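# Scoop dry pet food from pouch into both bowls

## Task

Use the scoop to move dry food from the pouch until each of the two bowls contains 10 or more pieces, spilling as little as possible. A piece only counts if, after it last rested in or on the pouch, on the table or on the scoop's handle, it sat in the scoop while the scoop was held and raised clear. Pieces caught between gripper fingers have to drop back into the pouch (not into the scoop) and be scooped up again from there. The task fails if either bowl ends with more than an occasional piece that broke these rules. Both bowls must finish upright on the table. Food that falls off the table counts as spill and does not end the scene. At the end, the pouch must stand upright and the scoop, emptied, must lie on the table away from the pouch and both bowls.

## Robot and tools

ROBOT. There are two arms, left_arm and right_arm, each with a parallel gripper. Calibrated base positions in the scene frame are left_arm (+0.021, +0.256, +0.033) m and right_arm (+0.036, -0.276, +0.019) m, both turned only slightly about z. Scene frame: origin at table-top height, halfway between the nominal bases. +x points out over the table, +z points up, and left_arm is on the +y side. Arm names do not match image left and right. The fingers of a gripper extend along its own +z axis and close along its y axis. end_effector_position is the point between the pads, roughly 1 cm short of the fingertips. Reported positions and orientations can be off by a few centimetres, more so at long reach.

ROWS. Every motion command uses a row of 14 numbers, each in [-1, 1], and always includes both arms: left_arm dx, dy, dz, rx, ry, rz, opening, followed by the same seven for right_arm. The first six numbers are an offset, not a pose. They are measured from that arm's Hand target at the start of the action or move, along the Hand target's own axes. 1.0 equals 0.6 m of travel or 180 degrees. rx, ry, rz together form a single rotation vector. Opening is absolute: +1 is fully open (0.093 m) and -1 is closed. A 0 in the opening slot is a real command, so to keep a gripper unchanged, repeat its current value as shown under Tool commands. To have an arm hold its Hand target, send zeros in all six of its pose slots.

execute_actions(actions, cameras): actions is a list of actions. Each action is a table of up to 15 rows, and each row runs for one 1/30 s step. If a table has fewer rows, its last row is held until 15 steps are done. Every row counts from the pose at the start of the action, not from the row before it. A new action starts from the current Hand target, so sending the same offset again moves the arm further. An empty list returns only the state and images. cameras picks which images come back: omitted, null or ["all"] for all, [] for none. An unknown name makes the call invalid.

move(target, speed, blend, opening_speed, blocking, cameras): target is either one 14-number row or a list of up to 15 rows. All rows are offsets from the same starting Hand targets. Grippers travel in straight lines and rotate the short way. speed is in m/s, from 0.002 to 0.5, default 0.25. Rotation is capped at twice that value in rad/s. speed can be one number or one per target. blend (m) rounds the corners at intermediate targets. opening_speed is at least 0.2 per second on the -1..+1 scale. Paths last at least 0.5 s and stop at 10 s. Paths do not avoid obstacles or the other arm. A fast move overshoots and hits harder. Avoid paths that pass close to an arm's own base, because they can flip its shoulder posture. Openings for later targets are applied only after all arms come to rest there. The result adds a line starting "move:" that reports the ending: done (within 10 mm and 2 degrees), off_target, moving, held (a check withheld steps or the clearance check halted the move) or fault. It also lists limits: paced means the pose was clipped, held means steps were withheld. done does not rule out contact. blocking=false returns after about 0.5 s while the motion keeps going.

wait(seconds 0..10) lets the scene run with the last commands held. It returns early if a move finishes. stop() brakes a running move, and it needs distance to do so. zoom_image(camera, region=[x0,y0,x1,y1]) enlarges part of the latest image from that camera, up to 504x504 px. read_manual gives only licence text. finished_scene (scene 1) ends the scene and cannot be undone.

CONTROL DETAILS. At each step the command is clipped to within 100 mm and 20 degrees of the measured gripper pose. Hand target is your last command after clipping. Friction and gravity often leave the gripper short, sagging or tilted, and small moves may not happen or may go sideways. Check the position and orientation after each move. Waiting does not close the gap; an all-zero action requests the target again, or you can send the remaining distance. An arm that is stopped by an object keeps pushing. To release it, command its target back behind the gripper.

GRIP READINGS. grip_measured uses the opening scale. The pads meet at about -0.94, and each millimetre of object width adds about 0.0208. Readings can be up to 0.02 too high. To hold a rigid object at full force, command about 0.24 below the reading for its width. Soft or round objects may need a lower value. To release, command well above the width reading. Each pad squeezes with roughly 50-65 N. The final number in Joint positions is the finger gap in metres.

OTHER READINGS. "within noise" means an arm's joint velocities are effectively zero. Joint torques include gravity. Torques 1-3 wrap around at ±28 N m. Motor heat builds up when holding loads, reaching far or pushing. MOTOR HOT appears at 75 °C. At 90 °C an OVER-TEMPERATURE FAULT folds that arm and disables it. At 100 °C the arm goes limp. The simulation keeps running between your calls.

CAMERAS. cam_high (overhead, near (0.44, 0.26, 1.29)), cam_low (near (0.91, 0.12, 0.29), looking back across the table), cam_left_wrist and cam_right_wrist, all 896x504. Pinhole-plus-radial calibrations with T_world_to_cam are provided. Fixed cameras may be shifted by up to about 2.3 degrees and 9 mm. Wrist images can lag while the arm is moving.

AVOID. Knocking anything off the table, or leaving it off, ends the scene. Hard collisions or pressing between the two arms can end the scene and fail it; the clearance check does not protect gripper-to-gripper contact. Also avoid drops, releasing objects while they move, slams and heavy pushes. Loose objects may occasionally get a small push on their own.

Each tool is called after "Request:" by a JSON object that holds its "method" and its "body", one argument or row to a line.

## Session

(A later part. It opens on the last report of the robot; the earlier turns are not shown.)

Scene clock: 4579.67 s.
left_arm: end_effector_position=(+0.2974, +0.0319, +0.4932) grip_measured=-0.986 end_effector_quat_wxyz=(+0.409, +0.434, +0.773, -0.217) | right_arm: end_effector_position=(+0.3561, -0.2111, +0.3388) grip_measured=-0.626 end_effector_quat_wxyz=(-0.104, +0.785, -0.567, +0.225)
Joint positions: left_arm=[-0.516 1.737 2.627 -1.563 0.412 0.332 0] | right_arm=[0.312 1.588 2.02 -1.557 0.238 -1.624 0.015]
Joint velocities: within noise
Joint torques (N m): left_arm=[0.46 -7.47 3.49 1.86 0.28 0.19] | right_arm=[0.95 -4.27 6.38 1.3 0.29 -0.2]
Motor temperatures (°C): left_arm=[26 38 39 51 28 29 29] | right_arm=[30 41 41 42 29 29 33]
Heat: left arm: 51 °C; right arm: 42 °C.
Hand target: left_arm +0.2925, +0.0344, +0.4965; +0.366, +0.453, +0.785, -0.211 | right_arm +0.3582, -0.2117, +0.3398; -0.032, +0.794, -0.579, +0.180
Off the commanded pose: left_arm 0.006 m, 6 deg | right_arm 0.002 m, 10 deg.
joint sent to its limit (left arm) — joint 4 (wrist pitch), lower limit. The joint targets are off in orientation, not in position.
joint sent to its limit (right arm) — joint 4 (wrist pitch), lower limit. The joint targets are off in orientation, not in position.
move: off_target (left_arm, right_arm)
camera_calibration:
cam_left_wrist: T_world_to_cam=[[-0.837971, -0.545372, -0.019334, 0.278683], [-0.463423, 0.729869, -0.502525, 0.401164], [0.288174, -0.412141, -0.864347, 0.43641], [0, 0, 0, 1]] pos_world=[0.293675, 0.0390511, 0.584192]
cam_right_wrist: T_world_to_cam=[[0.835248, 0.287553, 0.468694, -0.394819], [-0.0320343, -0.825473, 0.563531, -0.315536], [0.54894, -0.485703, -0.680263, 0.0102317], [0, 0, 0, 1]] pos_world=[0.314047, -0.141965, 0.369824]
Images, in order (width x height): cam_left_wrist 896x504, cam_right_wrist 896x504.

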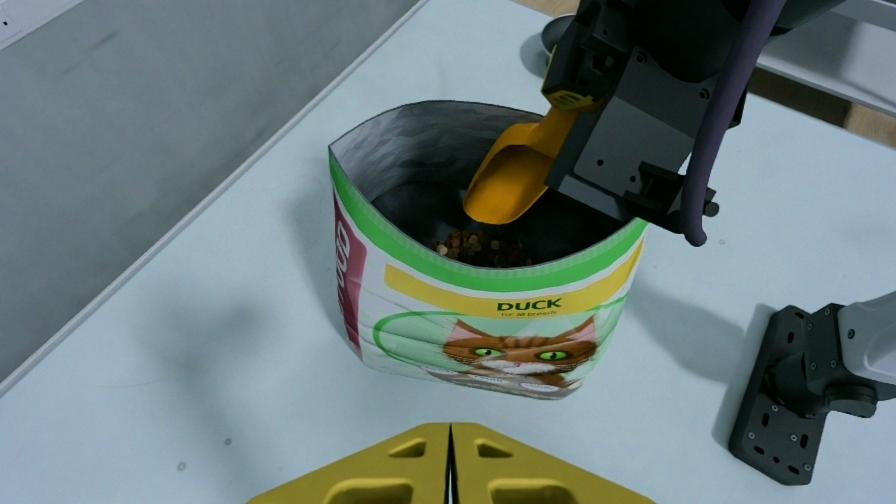

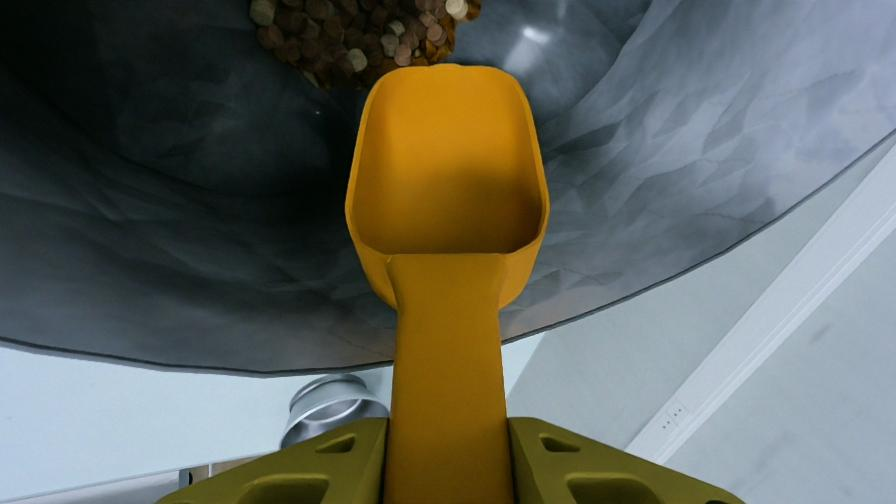

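Request:
{"method": "move", "body": {
  "target": [0,0,0,0,0,0,-1,-0.0195,0.0277,0.103,0,0,0,-1],
  "speed": 0.1,
  "cameras": ["cam_right_wrist","cam_left_wrist"]
}}

Request:
{"method": "zoom_image", "body": {
  "camera": "cam_left_wrist",
  "region": [330, 90, 680, 290]
}}

Scene clock: 4601.93 s.
left_arm: end_effector_position=(+0.2974, +0.0319, +0.4932) grip_measured=-0.986 end_effector_quat_wxyz=(+0.409, +0.434, +0.773, -0.217) | right_arm: end_effector_position=(+0.3613, -0.2082, +0.2843) grip_measured=-0.626 end_effector_quat_wxyz=(-0.055, +0.797, -0.573, +0.184)
Joint positions: left_arm=[-0.516 1.737 2.627 -1.563 0.412 0.332 0] | right_arm=[0.312 1.617 1.848 -1.489 0.232 -1.61 0.015]
Joint velocities: within noise
Joint torques (N m): left_arm=[0.46 -7.47 3.51 1.86 0.29 0.19] | right_arm=[-0.69 -4.63 4.26 0.93 0.3 -0.03]
Motor temperatures (°C): left_arm=[26 38 38 51 28 29 29] | right_arm=[30 39 41 41 29 29 33]
Heat: left arm: 51 °C; right arm: 41 °C.
Hand target: left_arm +0.2925, +0.0344, +0.4965; +0.366, +0.453, +0.785, -0.211 | right_arm +0.3599, -0.2159, +0.2749; -0.032, +0.794, -0.579, +0.180
Off the commanded pose: left_arm 0.006 m, 6 deg | right_arm 0.012 m, 3 deg.
joint sent to its limit (left arm) — joint 4 (wrist pitch), lower limit. The joint targets are off in orientation, not in position.
move: off_target (left_arm, right_arm)
camera_calibration:
cam_left_wrist: T_world_to_cam=[[-0.837971, -0.545372, -0.019334, 0.278683], [-0.463423, 0.729869, -0.502525, 0.401164], [0.288174, -0.412141, -0.864347, 0.43641], [0, 0, 0, 1]] pos_world=[0.293675, 0.0390511, 0.584192]
cam_right_wrist: T_world_to_cam=[[0.889673, 0.291655, 0.35131, -0.359859], [0.0327304, -0.808166, 0.588045, -0.309019], [0.455423, -0.51167, -0.728549, 0.0138295], [0, 0, 0, 1]] pos_world=[0.323973, -0.137708, 0.318215]
Images, in order (width x height): cam_left_wrist 896x504, cam_right_wrist 896x504.

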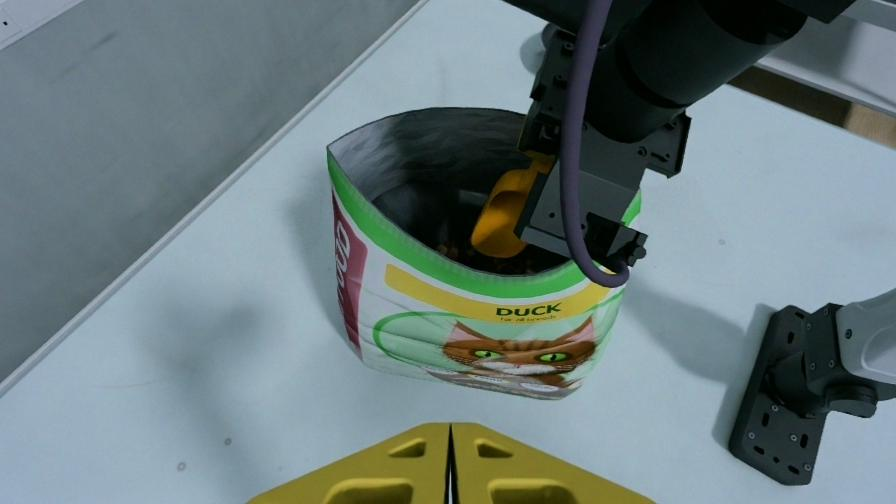

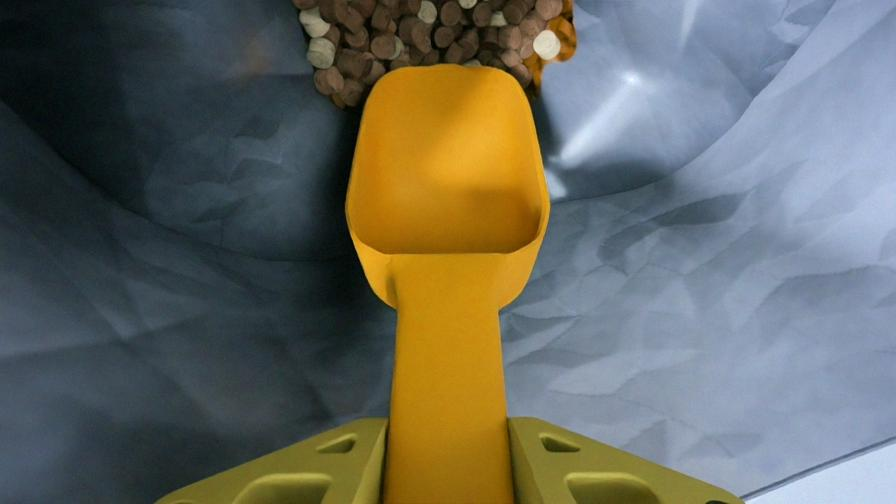

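Scaled by 1.440 from the camera's 896x504 image, which has a finer 1280x720 frame.

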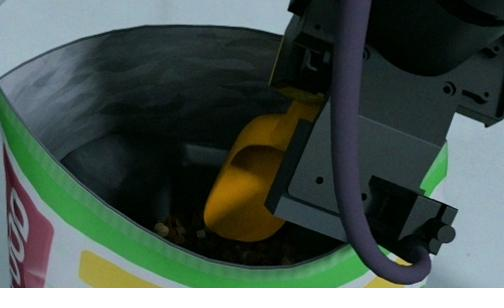

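Request:
{"method": "move", "body": {
  "target": [0,0,0,0,0,0,-1,-0.0112,0.0074,0.03,0,0,0,-1],
  "speed": 0.06,
  "cameras": ["cam_right_wrist","cam_low"]
}}

Scene clock: 4609.37 s.
left_arm: end_effector_position=(+0.2974, +0.0319, +0.4932) grip_measured=-0.986 end_effector_quat_wxyz=(+0.409, +0.434, +0.773, -0.217) | right_arm: end_effector_position=(+0.3690, -0.2055, +0.2632) grip_measured=-0.626 end_effector_quat_wxyz=(-0.058, +0.792, -0.578, +0.185)
Joint positions: left_arm=[-0.516 1.737 2.627 -1.563 0.412 0.332 0] | right_arm=[0.312 1.607 1.746 -1.392 0.231 -1.597 0.015]
Joint velocities: within noise
Joint torques (N m): left_arm=[0.44 -7.49 3.48 1.86 0.29 0.18] | right_arm=[-0.05 -6.24 3.6 0.81 0.3 -0.13]
Motor temperatures (°C): left_arm=[26 38 38 51 28 29 29] | right_arm=[30 39 41 40 29 29 33]
Heat: left arm: 51 °C; right arm: 41 °C.
Hand target: left_arm +0.2925, +0.0344, +0.4965; +0.366, +0.453, +0.785, -0.211 | right_arm +0.3599, -0.2139, +0.2553; -0.032, +0.795, -0.579, +0.180
Off the commanded pose: left_arm 0.006 m, 6 deg | right_arm 0.015 m, 3 deg.
joint sent to its limit (left arm) — joint 4 (wrist pitch), lower limit. The joint targets are off in orientation, not in position.
move: off_target (left_arm, right_arm)
camera_calibration:
cam_right_wrist: T_world_to_cam=[[0.891429, 0.278131, 0.357768, -0.365225], [0.0196566, -0.812484, 0.582652, -0.289319], [0.452734, -0.51236, -0.729739, -0.00252591], [0, 0, 0, 1]] pos_world=[0.332403, -0.134781, 0.297395]
Images, in order (width x height): cam_low 896x504, cam_right_wrist 896x504.

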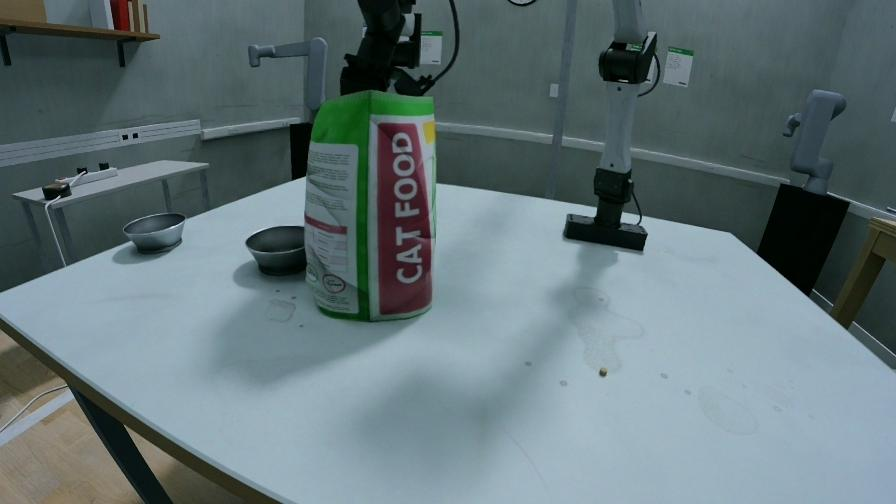

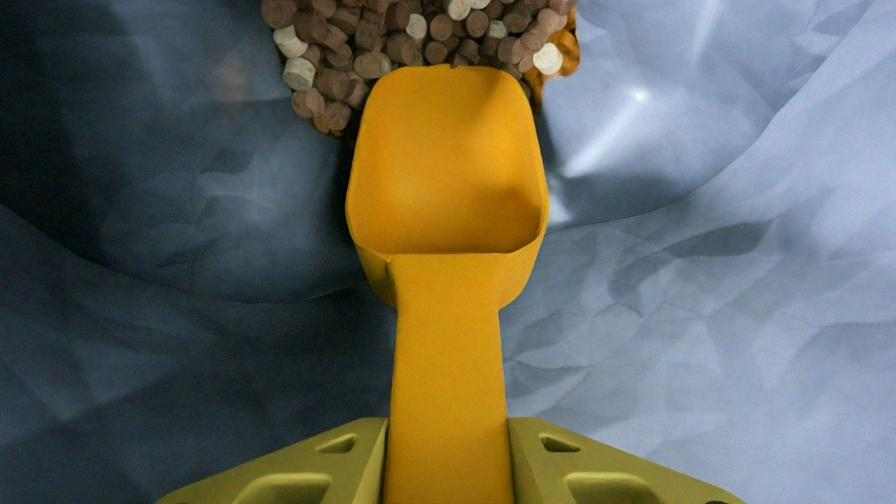

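Request:
{"method": "move", "body": {
  "target": [0,0,0,0,0,0,-1,-0.0106,-0.0129,0.0007,0,-0.0444,0,-1],
  "speed": 0.06,
  "cameras": ["cam_right_wrist"]
}}

Request:
{"method": "move", "body": {
  "target": [0,0,0,0,0,0,-1,-0.0609,-0.0107,-0.0044,0,-0.0944,0,-1],
  "speed": 0.06,
  "cameras": ["cam_right_wrist","cam_left_wrist"]
}}

Scene clock: 4618.13 s.
left_arm: end_effector_position=(+0.2974, +0.0319, +0.4932) grip_measured=-0.986 end_effector_quat_wxyz=(+0.409, +0.434, +0.773, -0.217) | right_arm: end_effector_position=(+0.3680, -0.1991, +0.2609) grip_measured=-0.626 end_effector_quat_wxyz=(-0.093, +0.803, -0.572, +0.135)
Joint positions: left_arm=[-0.516 1.737 2.627 -1.563 0.412 0.332 0] | right_arm=[0.263 1.613 1.757 -1.397 0.092 -1.646 0.015]
Joint velocities: within noise
Joint torques (N m): left_arm=[0.44 -7.47 3.52 1.86 0.28 0.18] | right_arm=[-0.95 -4.11 7.28 0.71 0.04 -0.19]
Motor temperatures (°C): left_arm=[26 38 38 51 28 29 29] | right_arm=[30 38 41 39 29 29 33]
Heat: left arm: 51 °C; right arm: 41 °C.
Hand target: left_arm +0.2925, +0.0344, +0.4965; +0.366, +0.453, +0.785, -0.211 | right_arm +0.3655, -0.2056, +0.2553; -0.072, +0.805, -0.576, +0.124
Off the commanded pose: left_arm 0.006 m, 6 deg | right_arm 0.009 m, 3 deg.
joint sent to its limit (left arm) — joint 4 (wrist pitch), lower limit. The joint targets are off in orientation, not in position.
move: off_target (left_arm, right_arm)
camera_calibration:
cam_right_wrist: T_world_to_cam=[[0.894683, 0.276133, 0.351131, -0.365167], [0.0762764, -0.868945, 0.488995, -0.290422], [0.440142, -0.410712, -0.798493, 0.0423816], [0, 0, 0, 1]] pos_world=[0.330207, -0.13412, 0.304078]
Images, in order (width x height): cam_right_wrist 896x504.

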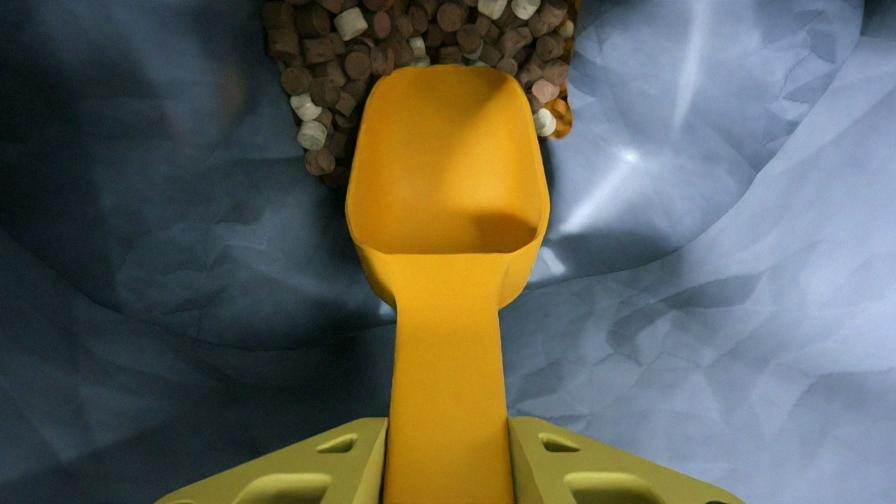

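Scene clock: 4620.87 s.
left_arm: end_effector_position=(+0.2974, +0.0319, +0.4932) grip_measured=-0.986 end_effector_quat_wxyz=(+0.409, +0.434, +0.773, -0.217) | right_arm: end_effector_position=(+0.3664, -0.1808, +0.2565) grip_measured=-0.626 end_effector_quat_wxyz=(-0.145, +0.809, -0.567, +0.046)
Joint positions: left_arm=[-0.516 1.737 2.627 -1.563 0.412 0.332 0] | right_arm=[0.208 1.656 1.793 -1.429 -0.128 -1.684 0.015]
Joint velocities: within noise
Joint torques (N m): left_arm=[0.46 -7.46 3.51 1.86 0.29 0.18] | right_arm=[0.39 -4.7 7.65 0.61 -0.93 -0.21]
Motor temperatures (°C): left_arm=[26 38 38 51 28 29 29] | right_arm=[30 38 41 39 29 29 33]
Heat: left arm: 51 °C; right arm: 41 °C.
Hand target: left_arm +0.2925, +0.0344, +0.4965; +0.366, +0.453, +0.785, -0.211 | right_arm +0.3593, -0.1688, +0.2554; -0.157, +0.814, -0.559, +0.004
Off the commanded pose: left_arm 0.006 m, 6 deg | right_arm 0.014 m, 5 deg.
joint sent to its limit (left arm) — joint 4 (wrist pitch), lower limit. The joint targets are off in orientation, not in position.
move: off_target (left_arm, right_arm)
camera_calibration:
cam_left_wrist: T_world_to_cam=[[-0.837971, -0.545372, -0.019334, 0.278683], [-0.463423, 0.729869, -0.502525, 0.401164], [0.288174, -0.412141, -0.864347, 0.43641], [0, 0, 0, 1]] pos_world=[0.293675, 0.0390511, 0.584192]
cam_right_wrist: T_world_to_cam=[[0.911294, 0.25567, 0.322764, -0.369752], [0.152527, -0.937712, 0.312142, -0.267235], [0.382465, -0.235223, -0.893527, 0.124242], [0, 0, 0, 1]] pos_world=[0.330195, -0.12683, 0.313771]
Images, in order (width x height): cam_left_wrist 896x504, cam_right_wrist 896x504.

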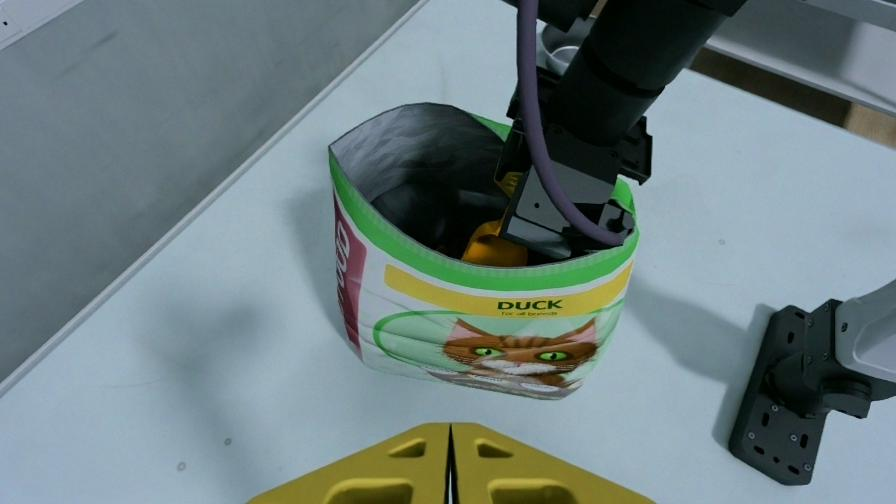

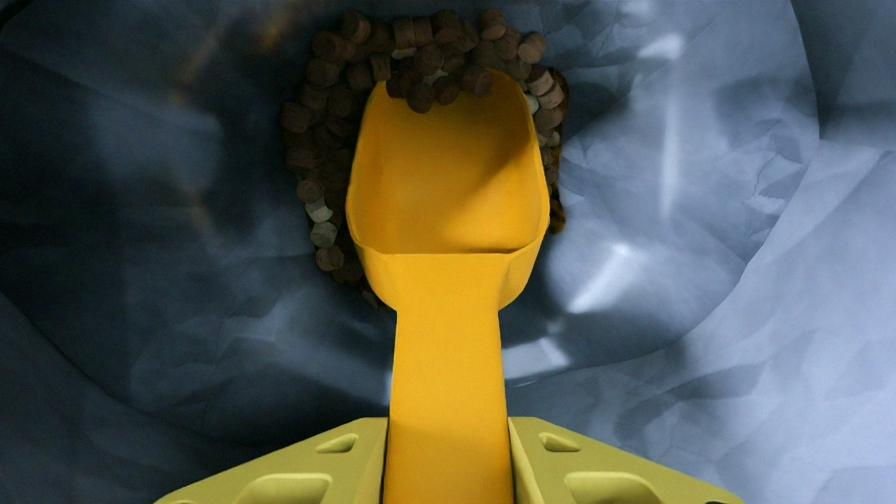

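Request:
{"method": "move", "body": {
  "target": [0,0,0,0,0,0,-1,-0.0331,0.0017,0.0076,0,-0.0556,0,-1],
  "speed": 0.06,
  "cameras": ["cam_right_wrist","cam_left_wrist"]
}}

Scene clock: 4626.67 s.
left_arm: end_effector_position=(+0.2974, +0.0319, +0.4932) grip_measured=-0.986 end_effector_quat_wxyz=(+0.409, +0.434, +0.773, -0.217) | right_arm: end_effector_position=(+0.3624, -0.1707, +0.2591) grip_measured=-0.626 end_effector_quat_wxyz=(-0.186, +0.810, -0.556, -0.004)
Joint positions: left_arm=[-0.516 1.737 2.627 -1.563 0.412 0.332 0] | right_arm=[0.172 1.66 1.794 -1.44 -0.268 -1.722 0.015]
Joint velocities: within noise
Joint torques (N m): left_arm=[0.46 -7.47 3.49 1.86 0.28 0.19] | right_arm=[1.2 -4.41 5.75 0.62 -1.39 -0.17]
Motor temperatures (°C): left_arm=[26 38 38 51 28 29 29] | right_arm=[30 38 41 39 29 29 33]
Heat: left arm: 51 °C; right arm: 41 °C.
Hand target: left_arm +0.2925, +0.0344, +0.4965; +0.366, +0.453, +0.785, -0.211 | right_arm +0.3517, -0.1500, +0.2541; -0.205, +0.812, -0.543, -0.067
Off the commanded pose: left_arm 0.006 m, 6 deg | right_arm 0.024 m, 8 deg.
joint sent to its limit (left arm) — joint 4 (wrist pitch), lower limit. The joint targets are off in orientation, not in position.
move: off_target (left_arm, right_arm)
camera_calibration:
cam_left_wrist: T_world_to_cam=[[-0.837971, -0.545372, -0.019334, 0.278683], [-0.463423, 0.729869, -0.502525, 0.401164], [0.288174, -0.412141, -0.864347, 0.43641], [0, 0, 0, 1]] pos_world=[0.293675, 0.0390511, 0.584192]
cam_right_wrist: T_world_to_cam=[[0.911929, 0.250567, 0.324965, -0.371174], [0.195869, -0.961679, 0.191855, -0.246529], [0.360585, -0.111308, -0.926061, 0.168068], [0, 0, 0, 1]] pos_world=[0.326169, -0.125371, 0.323558]
Images, in order (width x height): cam_left_wrist 896x504, cam_right_wrist 896x504.

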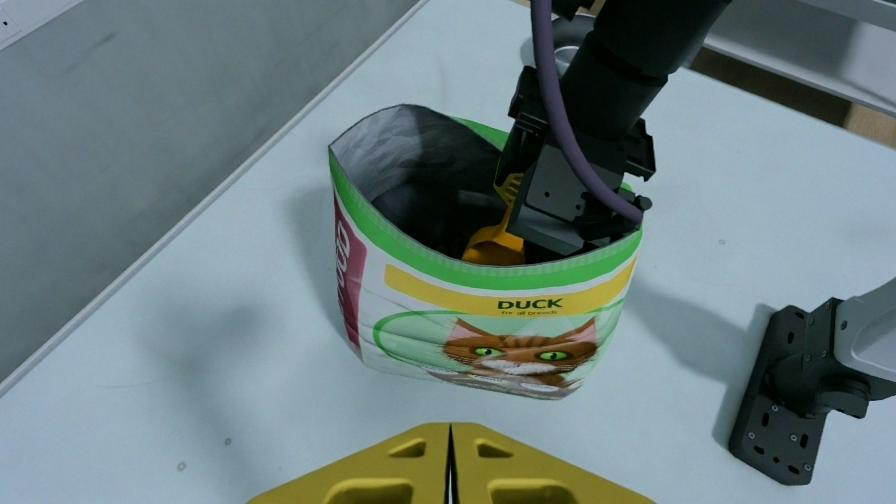

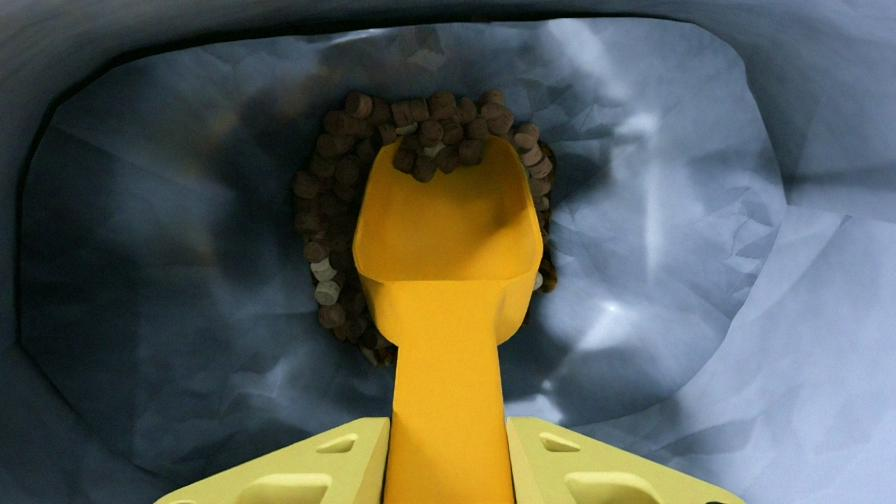

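Request:
{"method": "move", "body": {
  "target": [0,0,0,0,0,0,-1,0.0485,-0.0069,-0.0366,0,-0.0722,0,-1],
  "speed": 0.06,
  "cameras": ["cam_right_wrist"]
}}

Scene clock: 4637.77 s.
left_arm: end_effector_position=(+0.2974, +0.0319, +0.4932) grip_measured=-0.986 end_effector_quat_wxyz=(+0.409, +0.434, +0.773, -0.217) | right_arm: end_effector_position=(+0.3723, -0.1865, +0.2705) grip_measured=-0.626 end_effector_quat_wxyz=(-0.290, +0.797, -0.521, -0.096)
Joint positions: left_arm=[-0.516 1.737 2.627 -1.563 0.412 0.332 0] | right_arm=[-0.026 1.731 1.846 -1.515 -0.6 -1.948 0.015]
Joint velocities: within noise
Joint torques (N m): left_arm=[0.43 -7.49 3.51 1.86 0.28 0.19] | right_arm=[0.23 -5.03 5.57 0.25 -0.78 -0.19]
Motor temperatures (°C): left_arm=[26 38 38 51 28 29 29] | right_arm=[30 38 41 38 30 29 33]
Heat: left arm: 51 °C; right arm: 41 °C.
Hand target: left_arm +0.2925, +0.0344, +0.4965; +0.366, +0.453, +0.785, -0.211 | right_arm +0.3647, -0.1823, +0.2654; -0.265, +0.799, -0.516, -0.159
Off the commanded pose: left_arm 0.006 m, 6 deg | right_arm 0.010 m, 8 deg.
joint sent to its limit (left arm) — joint 4 (wrist pitch), lower limit. The joint targets are off in orientation, not in position.
joint sent to its limit (right arm) — joint 4 (wrist pitch), lower limit. The joint targets are off in orientation, not in position.
move: off_target (left_arm, right_arm)
camera_calibration:
cam_right_wrist: T_world_to_cam=[[0.901222, 0.221669, 0.372373, -0.394213], [0.269331, -0.959672, -0.0805581, -0.219189], [0.339499, 0.172892, -0.92458, 0.233741], [0, 0, 0, 1]] pos_world=[0.334953, -0.163377, 0.345249]
Images, in order (width x height): cam_right_wrist 896x504.

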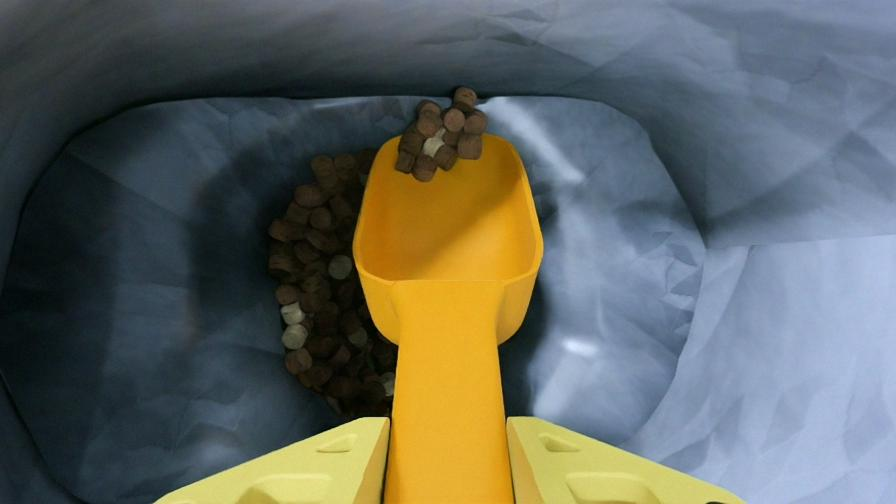

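Request:
{"method": "zoom_image", "body": {
  "camera": "cam_right_wrist",
  "region": [330, 60, 580, 300]
}}

Request:
{"method": "zoom_image", "body": {
  "camera": "cam_left_wrist",
  "region": [330, 90, 680, 290]
}}

Scaled by 2.016 from the camera's 896x504 image, which has a finer 1280x720 frame.

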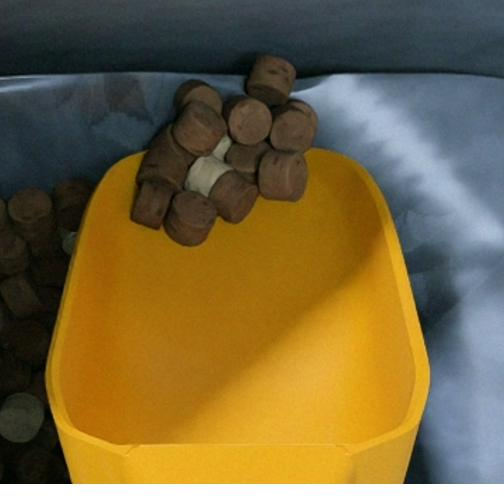

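This scene's latest camera images include none from cam_left_wrist. They are from: cam_right_wrist. cam_left_wrist's image comes with the result of a call that names it in "cameras".

Request:
{"method": "move", "body": {
  "target": [0,0,0,0,0,0,-1,-0.0102,-0.0065,-0.0219,0,-0.0833,0,-1],
  "speed": 0.06,
  "cameras": ["cam_right_wrist","cam_left_wrist"]
}}

Request:
{"method": "zoom_image", "body": {
  "camera": "cam_right_wrist",
  "region": [330, 60, 580, 300]
}}

Scene clock: 4685.37 s.
left_arm: end_effector_position=(+0.2974, +0.0319, +0.4932) grip_measured=-0.986 end_effector_quat_wxyz=(+0.409, +0.434, +0.773, -0.217) | right_arm: end_effector_position=(+0.3677, -0.1865, +0.2839) grip_measured=-0.626 end_effector_quat_wxyz=(-0.378, +0.756, -0.510, -0.160)
Joint positions: left_arm=[-0.516 1.737 2.627 -1.563 0.412 0.332 0] | right_arm=[-0.121 1.731 1.799 -1.545 -0.843 -2.025 0.015]
Joint velocities: within noise
Joint torques (N m): left_arm=[0.46 -7.45 3.51 1.86 0.28 0.18] | right_arm=[-0.01 -5.59 4.36 0.36 -0.92 -0.14]
Motor temperatures (°C): left_arm=[26 38 38 51 28 29 29] | right_arm=[30 37 40 36 30 29 33]
Heat: left arm: 51 °C; right arm: 40 °C.
Hand target: left_arm +0.2925, +0.0344, +0.4965; +0.366, +0.453, +0.785, -0.211 | right_arm +0.3654, -0.1842, +0.2803; -0.330, +0.771, -0.477, -0.262
Off the commanded pose: left_arm 0.006 m, 6 deg | right_arm 0.005 m, 14 deg.
joint sent to its limit (left arm) — joint 4 (wrist pitch), lower limit. The joint targets are off in orientation, not in position.
joint sent to its limit (right arm) — joint 4 (wrist pitch), lower limit. The joint targets are off in orientation, not in position.
move: off_target (left_arm, right_arm)
camera_calibration:
cam_left_wrist: T_world_to_cam=[[-0.837971, -0.545372, -0.019334, 0.278683], [-0.463423, 0.729869, -0.502525, 0.401164], [0.288174, -0.412141, -0.864347, 0.43641], [0, 0, 0, 1]] pos_world=[0.293675, 0.0390511, 0.584192]
cam_right_wrist: T_world_to_cam=[[0.906155, 0.12656, 0.403566, -0.42345], [0.263272, -0.915565, -0.304019, -0.143009], [0.331014, 0.381736, -0.862964, 0.272265], [0, 0, 0, 1]] pos_world=[0.331238, -0.181276, 0.362367]
Images, in order (width x height): cam_left_wrist 896x504, cam_right_wrist 896x504.

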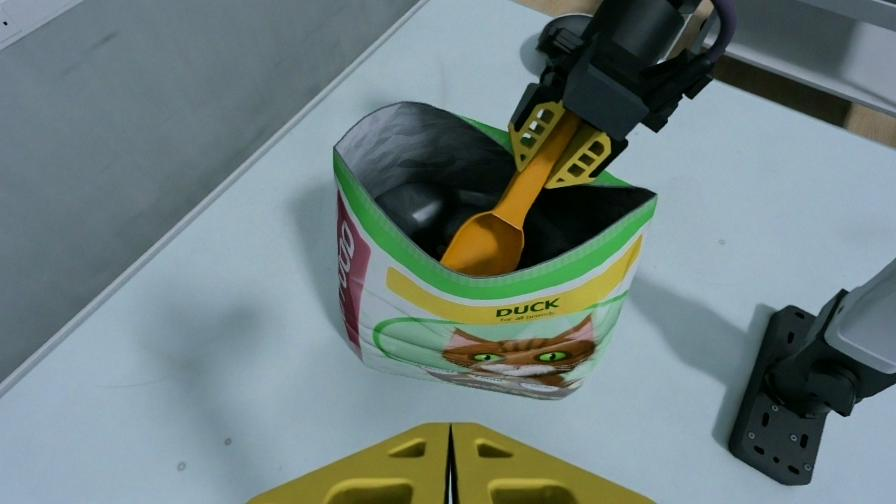

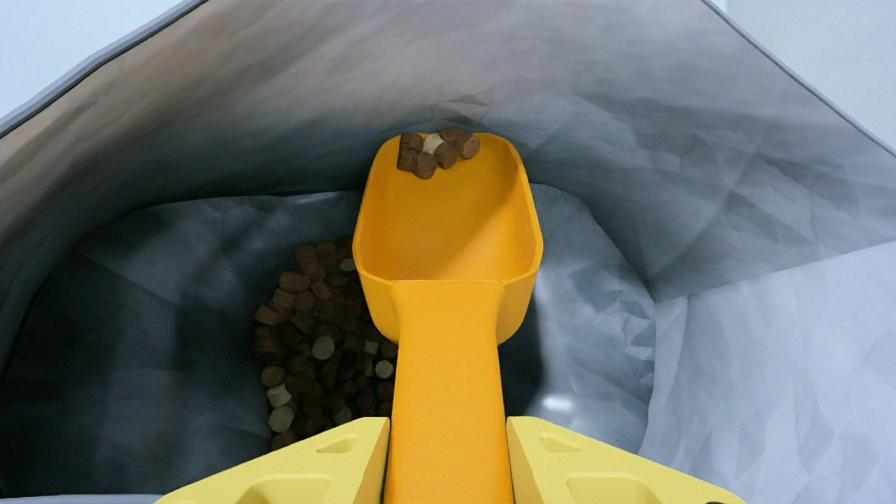

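Scaled by 2.016 from the camera's 896x504 image, which has a finer 1280x720 frame.

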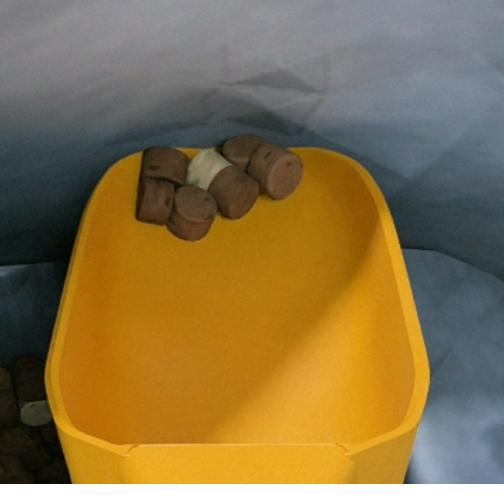

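Request:
{"method": "move", "body": {
  "target": [0,0,0,0,0,0,-1,-0.012,0.0377,-0.0528,0,0.2667,0,-1],
  "speed": 0.12,
  "cameras": ["cam_right_wrist","cam_left_wrist"]
}}

Request:
{"method": "zoom_image", "body": {
  "camera": "cam_left_wrist",
  "region": [330, 90, 680, 290]
}}

Scene clock: 4727.07 s.
left_arm: end_effector_position=(+0.2974, +0.0319, +0.4932) grip_measured=-0.986 end_effector_quat_wxyz=(+0.409, +0.434, +0.773, -0.217) | right_arm: end_effector_position=(+0.3574, -0.2009, +0.2919) grip_measured=-0.626 end_effector_quat_wxyz=(-0.152, +0.810, -0.560, +0.084)
Joint positions: left_arm=[-0.516 1.737 2.627 -1.563 0.412 0.332 0] | right_arm=[0.171 1.611 1.884 -1.508 -0.095 -1.736 0.015]
Joint velocities: within noise
Joint torques (N m): left_arm=[0.44 -7.46 3.49 1.86 0.28 0.18] | right_arm=[0.38 -7.36 7.28 0.58 0.38 0.01]
Motor temperatures (°C): left_arm=[26 38 38 51 28 29 29] | right_arm=[30 38 40 35 30 29 33]
Heat: left arm: 51 °C; right arm: 40 °C.
Hand target: left_arm +0.2925, +0.0344, +0.4965; +0.366, +0.453, +0.785, -0.211 | right_arm +0.3448, -0.2117, +0.3000; -0.107, +0.811, -0.570, +0.075
Off the commanded pose: left_arm 0.006 m, 6 deg | right_arm 0.018 m, 5 deg.
joint sent to its limit (left arm) — joint 4 (wrist pitch), lower limit. The joint targets are off in orientation, not in position.
joint sent to its limit (right arm) — joint 4 (wrist pitch), lower limit. The joint targets are off in orientation, not in position.
move: off_target (left_arm, right_arm)
camera_calibration:
cam_left_wrist: T_world_to_cam=[[-0.837971, -0.545372, -0.019334, 0.278683], [-0.463423, 0.729869, -0.502525, 0.401164], [0.288174, -0.412141, -0.864347, 0.43641], [0, 0, 0, 1]] pos_world=[0.293675, 0.0390511, 0.584192]
cam_right_wrist: T_world_to_cam=[[0.885602, 0.269808, 0.378038, -0.371967], [0.130939, -0.925982, 0.354136, -0.29796], [0.445605, -0.264124, -0.85538, 0.115086], [0, 0, 0, 1]] pos_world=[0.317146, -0.145149, 0.344579]
Images, in order (width x height): cam_left_wrist 896x504, cam_right_wrist 896x504.

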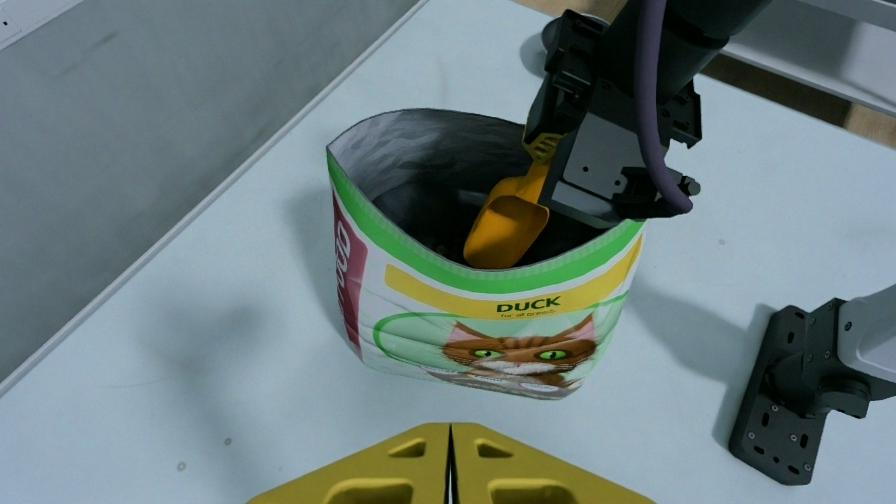

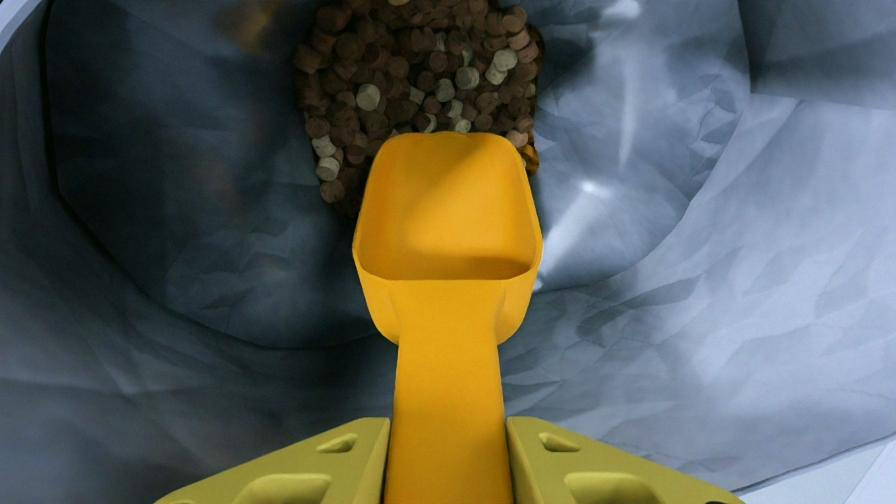

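Scaled by 1.440 from the camera's 896x504 image, which has a finer 1280x720 frame.

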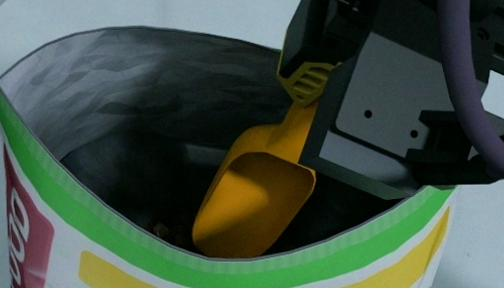

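Request:
{"method": "move", "body": {
  "target": [0,0,0,0,0,0,-1,0,-0.0117,0.0583,0,0,0,-1],
  "speed": 0.08,
  "cameras": ["cam_right_wrist"]
}}

Scene clock: 4745.17 s.
left_arm: end_effector_position=(+0.2974, +0.0319, +0.4932) grip_measured=-0.986 end_effector_quat_wxyz=(+0.409, +0.434, +0.773, -0.217) | right_arm: end_effector_position=(+0.3611, -0.1986, +0.2776) grip_measured=-0.626 end_effector_quat_wxyz=(-0.135, +0.812, -0.563, +0.073)
Joint positions: left_arm=[-0.516 1.737 2.627 -1.563 0.412 0.332 0] | right_arm=[0.182 1.639 1.864 -1.499 -0.084 -1.726 0.015]
Joint velocities: within noise
Joint torques (N m): left_arm=[0.46 -7.46 3.51 1.87 0.28 0.19] | right_arm=[0.35 -4.97 4.38 0.91 0.31 -0.05]
Motor temperatures (°C): left_arm=[26 38 37 51 28 29 29] | right_arm=[30 40 40 35 30 29 33]
Heat: left arm: 51 °C; right arm: 40 °C.
Hand target: left_arm +0.2925, +0.0344, +0.4965; +0.366, +0.453, +0.785, -0.211 | right_arm +0.3596, -0.2062, +0.2680; -0.107, +0.811, -0.570, +0.075
Off the commanded pose: left_arm 0.006 m, 6 deg | right_arm 0.012 m, 3 deg.
joint sent to its limit (left arm) — joint 4 (wrist pitch), lower limit. The joint targets are off in orientation, not in position.
move: off_target (left_arm, right_arm)
camera_calibration:
cam_right_wrist: T_world_to_cam=[[0.900202, 0.272082, 0.34001, -0.364729], [0.141754, -0.921347, 0.361974, -0.29637], [0.411754, -0.277652, -0.867968, 0.11487], [0, 0, 0, 1]] pos_world=[0.323043, -0.141929, 0.330993]
Images, in order (width x height): cam_right_wrist 896x504.

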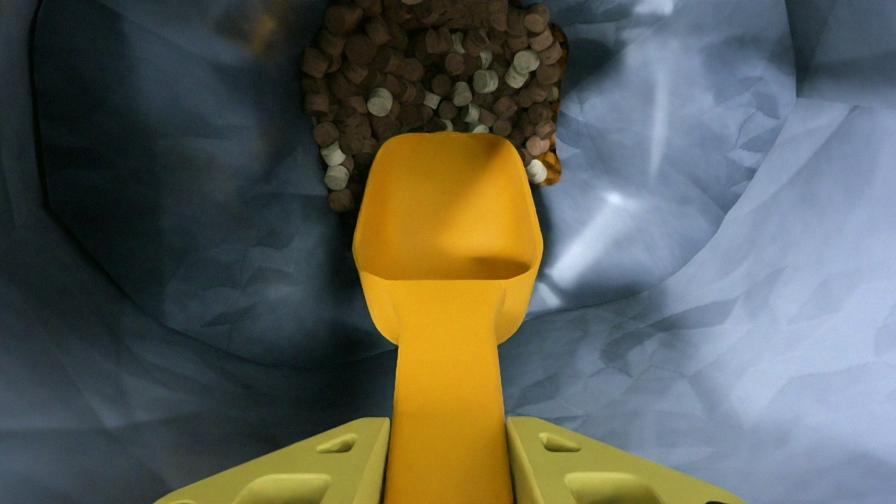

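Request:
{"method": "move", "body": {
  "target": [0,0,0,0,0,0,-1,0.0067,0,0.0067,0,0,0,-1],
  "speed": 0.05,
  "cameras": ["cam_right_wrist"]
}}

Scene clock: 4796.83 s.
left_arm: end_effector_position=(+0.2974, +0.0319, +0.4932) grip_measured=-0.986 end_effector_quat_wxyz=(+0.409, +0.434, +0.773, -0.217) | right_arm: end_effector_position=(+0.3618, -0.1988, +0.2740) grip_measured=-0.626 end_effector_quat_wxyz=(-0.133, +0.812, -0.564, +0.072)
Joint positions: left_arm=[-0.516 1.737 2.627 -1.563 0.412 0.332 0] | right_arm=[0.182 1.639 1.85 -1.489 -0.082 -1.725 0.015]
Joint velocities: within noise
Joint torques (N m): left_arm=[0.46 -7.47 3.51 1.86 0.28 0.18] | right_arm=[-0.84 -5.01 4.18 0.96 0.26 -0.18]
Motor temperatures (°C): left_arm=[26 38 37 51 28 29 29] | right_arm=[30 38 40 34 29 29 33]
Heat: left arm: 51 °C; right arm: 40 °C.
Hand target: left_arm +0.2925, +0.0344, +0.4965; +0.366, +0.453, +0.785, -0.211 | right_arm +0.3620, -0.2096, +0.2642; -0.107, +0.811, -0.570, +0.075
Off the commanded pose: left_arm 0.006 m, 6 deg | right_arm 0.015 m, 3 deg.
joint sent to its limit (left arm) — joint 4 (wrist pitch), lower limit. The joint targets are off in orientation, not in position.
move: off_target (left_arm, right_arm)
camera_calibration:
cam_right_wrist: T_world_to_cam=[[0.901745, 0.272095, 0.335887, -0.363512], [0.142298, -0.920576, 0.363718, -0.295863], [0.408175, -0.280185, -0.868844, 0.112435], [0, 0, 0, 1]] pos_world=[0.324003, -0.141952, 0.327398]
Images, in order (width x height): cam_right_wrist 896x504.

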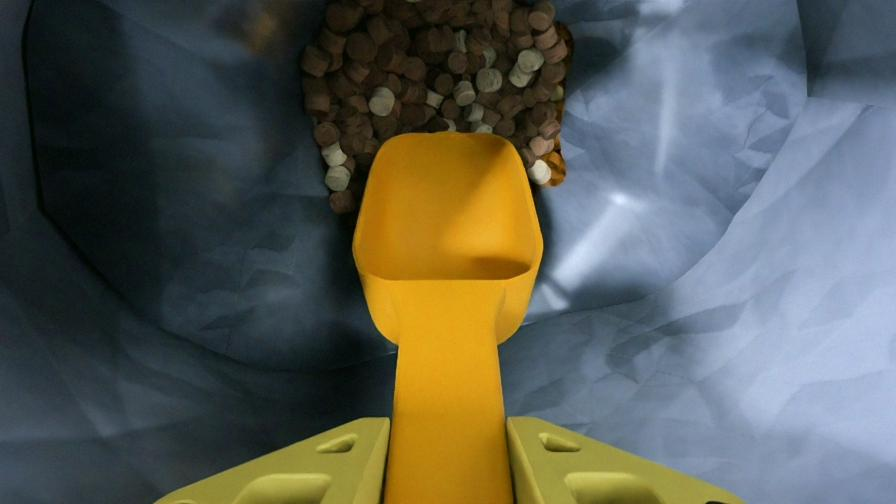

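Request:
{"method": "move", "body": {
  "target": [0,0,0,0,0,0,-1,-0.02,0,0,0,-0.0444,0,-1],
  "speed": 0.05,
  "cameras": ["cam_right_wrist"]
}}

Request:
{"method": "move", "body": {
  "target": [0,0,0,0,0,0,-1,-0.02,0,0,0,-0.0444,0,-1],
  "speed": 0.05,
  "cameras": ["cam_right_wrist"]
}}

Scene clock: 4808.40 s.
left_arm: end_effector_position=(+0.2974, +0.0319, +0.4932) grip_measured=-0.986 end_effector_quat_wxyz=(+0.409, +0.434, +0.773, -0.217) | right_arm: end_effector_position=(+0.3614, -0.1932, +0.2739) grip_measured=-0.626 end_effector_quat_wxyz=(-0.166, +0.814, -0.555, +0.035)
Joint positions: left_arm=[-0.516 1.737 2.627 -1.563 0.412 0.332 0] | right_arm=[0.143 1.646 1.85 -1.492 -0.194 -1.766 0.015]
Joint velocities: within noise
Joint torques (N m): left_arm=[0.44 -7.46 3.51 1.86 0.28 0.18] | right_arm=[-0.84 -4.45 5.34 0.7 -0.19 -0.17]
Motor temperatures (°C): left_arm=[26 38 37 51 28 29 29] | right_arm=[30 38 40 34 29 29 33]
Heat: left arm: 51 °C; right arm: 40 °C.
Hand target: left_arm +0.2925, +0.0344, +0.4965; +0.366, +0.453, +0.785, -0.211 | right_arm +0.3579, -0.1984, +0.2642; -0.147, +0.814, -0.561, +0.018
Off the commanded pose: left_arm 0.006 m, 6 deg | right_arm 0.011 m, 3 deg.
joint sent to its limit (left arm) — joint 4 (wrist pitch), lower limit. The joint targets are off in orientation, not in position.
move: off_target (left_arm, right_arm)
camera_calibration:
cam_right_wrist: T_world_to_cam=[[0.900411, 0.268869, 0.342007, -0.366438], [0.178555, -0.945284, 0.27305, -0.283623], [0.396708, -0.18479, -0.899153, 0.144942], [0, 0, 0, 1]] pos_world=[0.323088, -0.142797, 0.333093]
Images, in order (width x height): cam_right_wrist 896x504.

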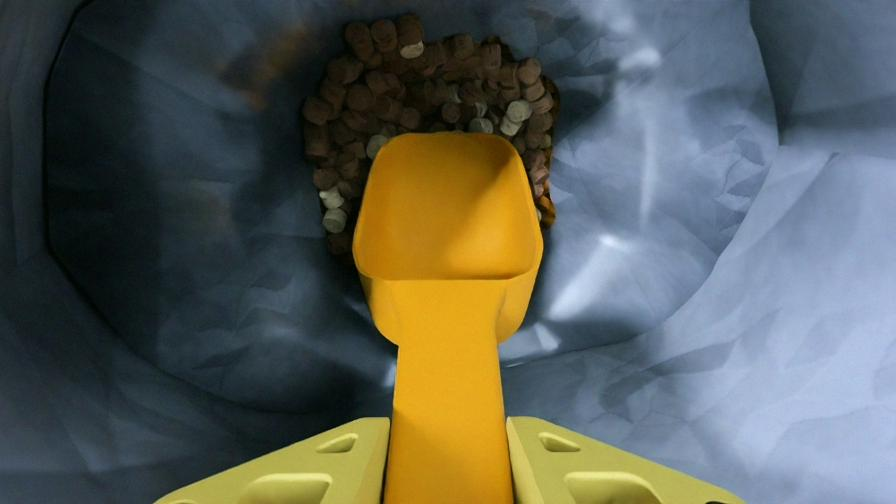

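Scene clock: 4810.13 s.
left_arm: end_effector_position=(+0.2974, +0.0319, +0.4932) grip_measured=-0.986 end_effector_quat_wxyz=(+0.409, +0.434, +0.773, -0.217) | right_arm: end_effector_position=(+0.3582, -0.1844, +0.2711) grip_measured=-0.626 end_effector_quat_wxyz=(-0.199, +0.815, -0.544, -0.020)
Joint positions: left_arm=[-0.516 1.737 2.627 -1.563 0.412 0.332 0] | right_arm=[0.104 1.669 1.85 -1.515 -0.329 -1.812 0.015]
Joint velocities: within noise
Joint torques (N m): left_arm=[0.44 -7.45 3.51 1.86 0.28 0.19] | right_arm=[-0.58 -4.77 6.39 0.49 -0.34 -0.14]
Motor temperatures (°C): left_arm=[26 38 37 51 28 29 29] | right_arm=[30 38 40 34 29 29 33]
Heat: left arm: 51 °C; right arm: 40 °C.
Hand target: left_arm +0.2925, +0.0344, +0.4965; +0.366, +0.453, +0.785, -0.211 | right_arm +0.3535, -0.1873, +0.2659; -0.185, +0.814, -0.550, -0.039
Off the commanded pose: left_arm 0.006 m, 6 deg | right_arm 0.008 m, 3 deg.
joint sent to its limit (left arm) — joint 4 (wrist pitch), lower limit. The joint targets are off in orientation, not in position.
move: off_target (left_arm, right_arm)
camera_calibration:
cam_right_wrist: T_world_to_cam=[[0.906527, 0.265929, 0.327858, -0.363893], [0.226235, -0.961736, 0.154535, -0.26197], [0.356408, -0.0659174, -0.932002, 0.190597], [0, 0, 0, 1]] pos_world=[0.321215, -0.142613, 0.337425]
Images, in order (width x height): cam_right_wrist 896x504.

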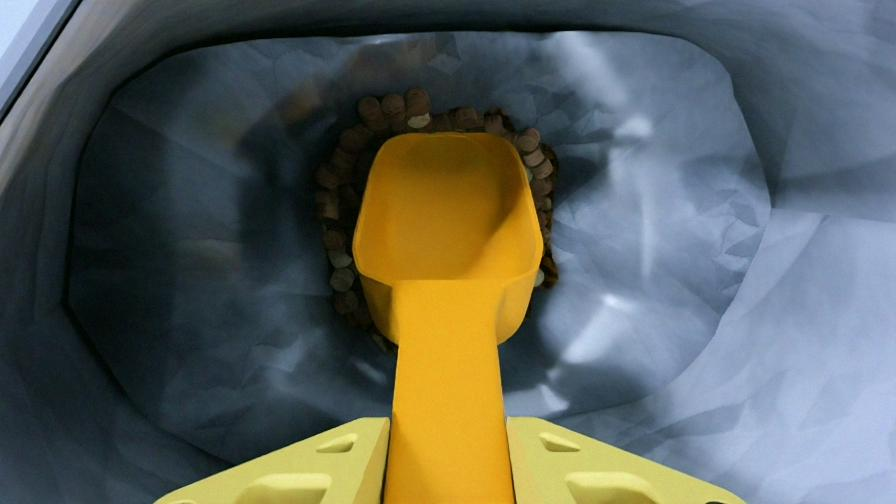

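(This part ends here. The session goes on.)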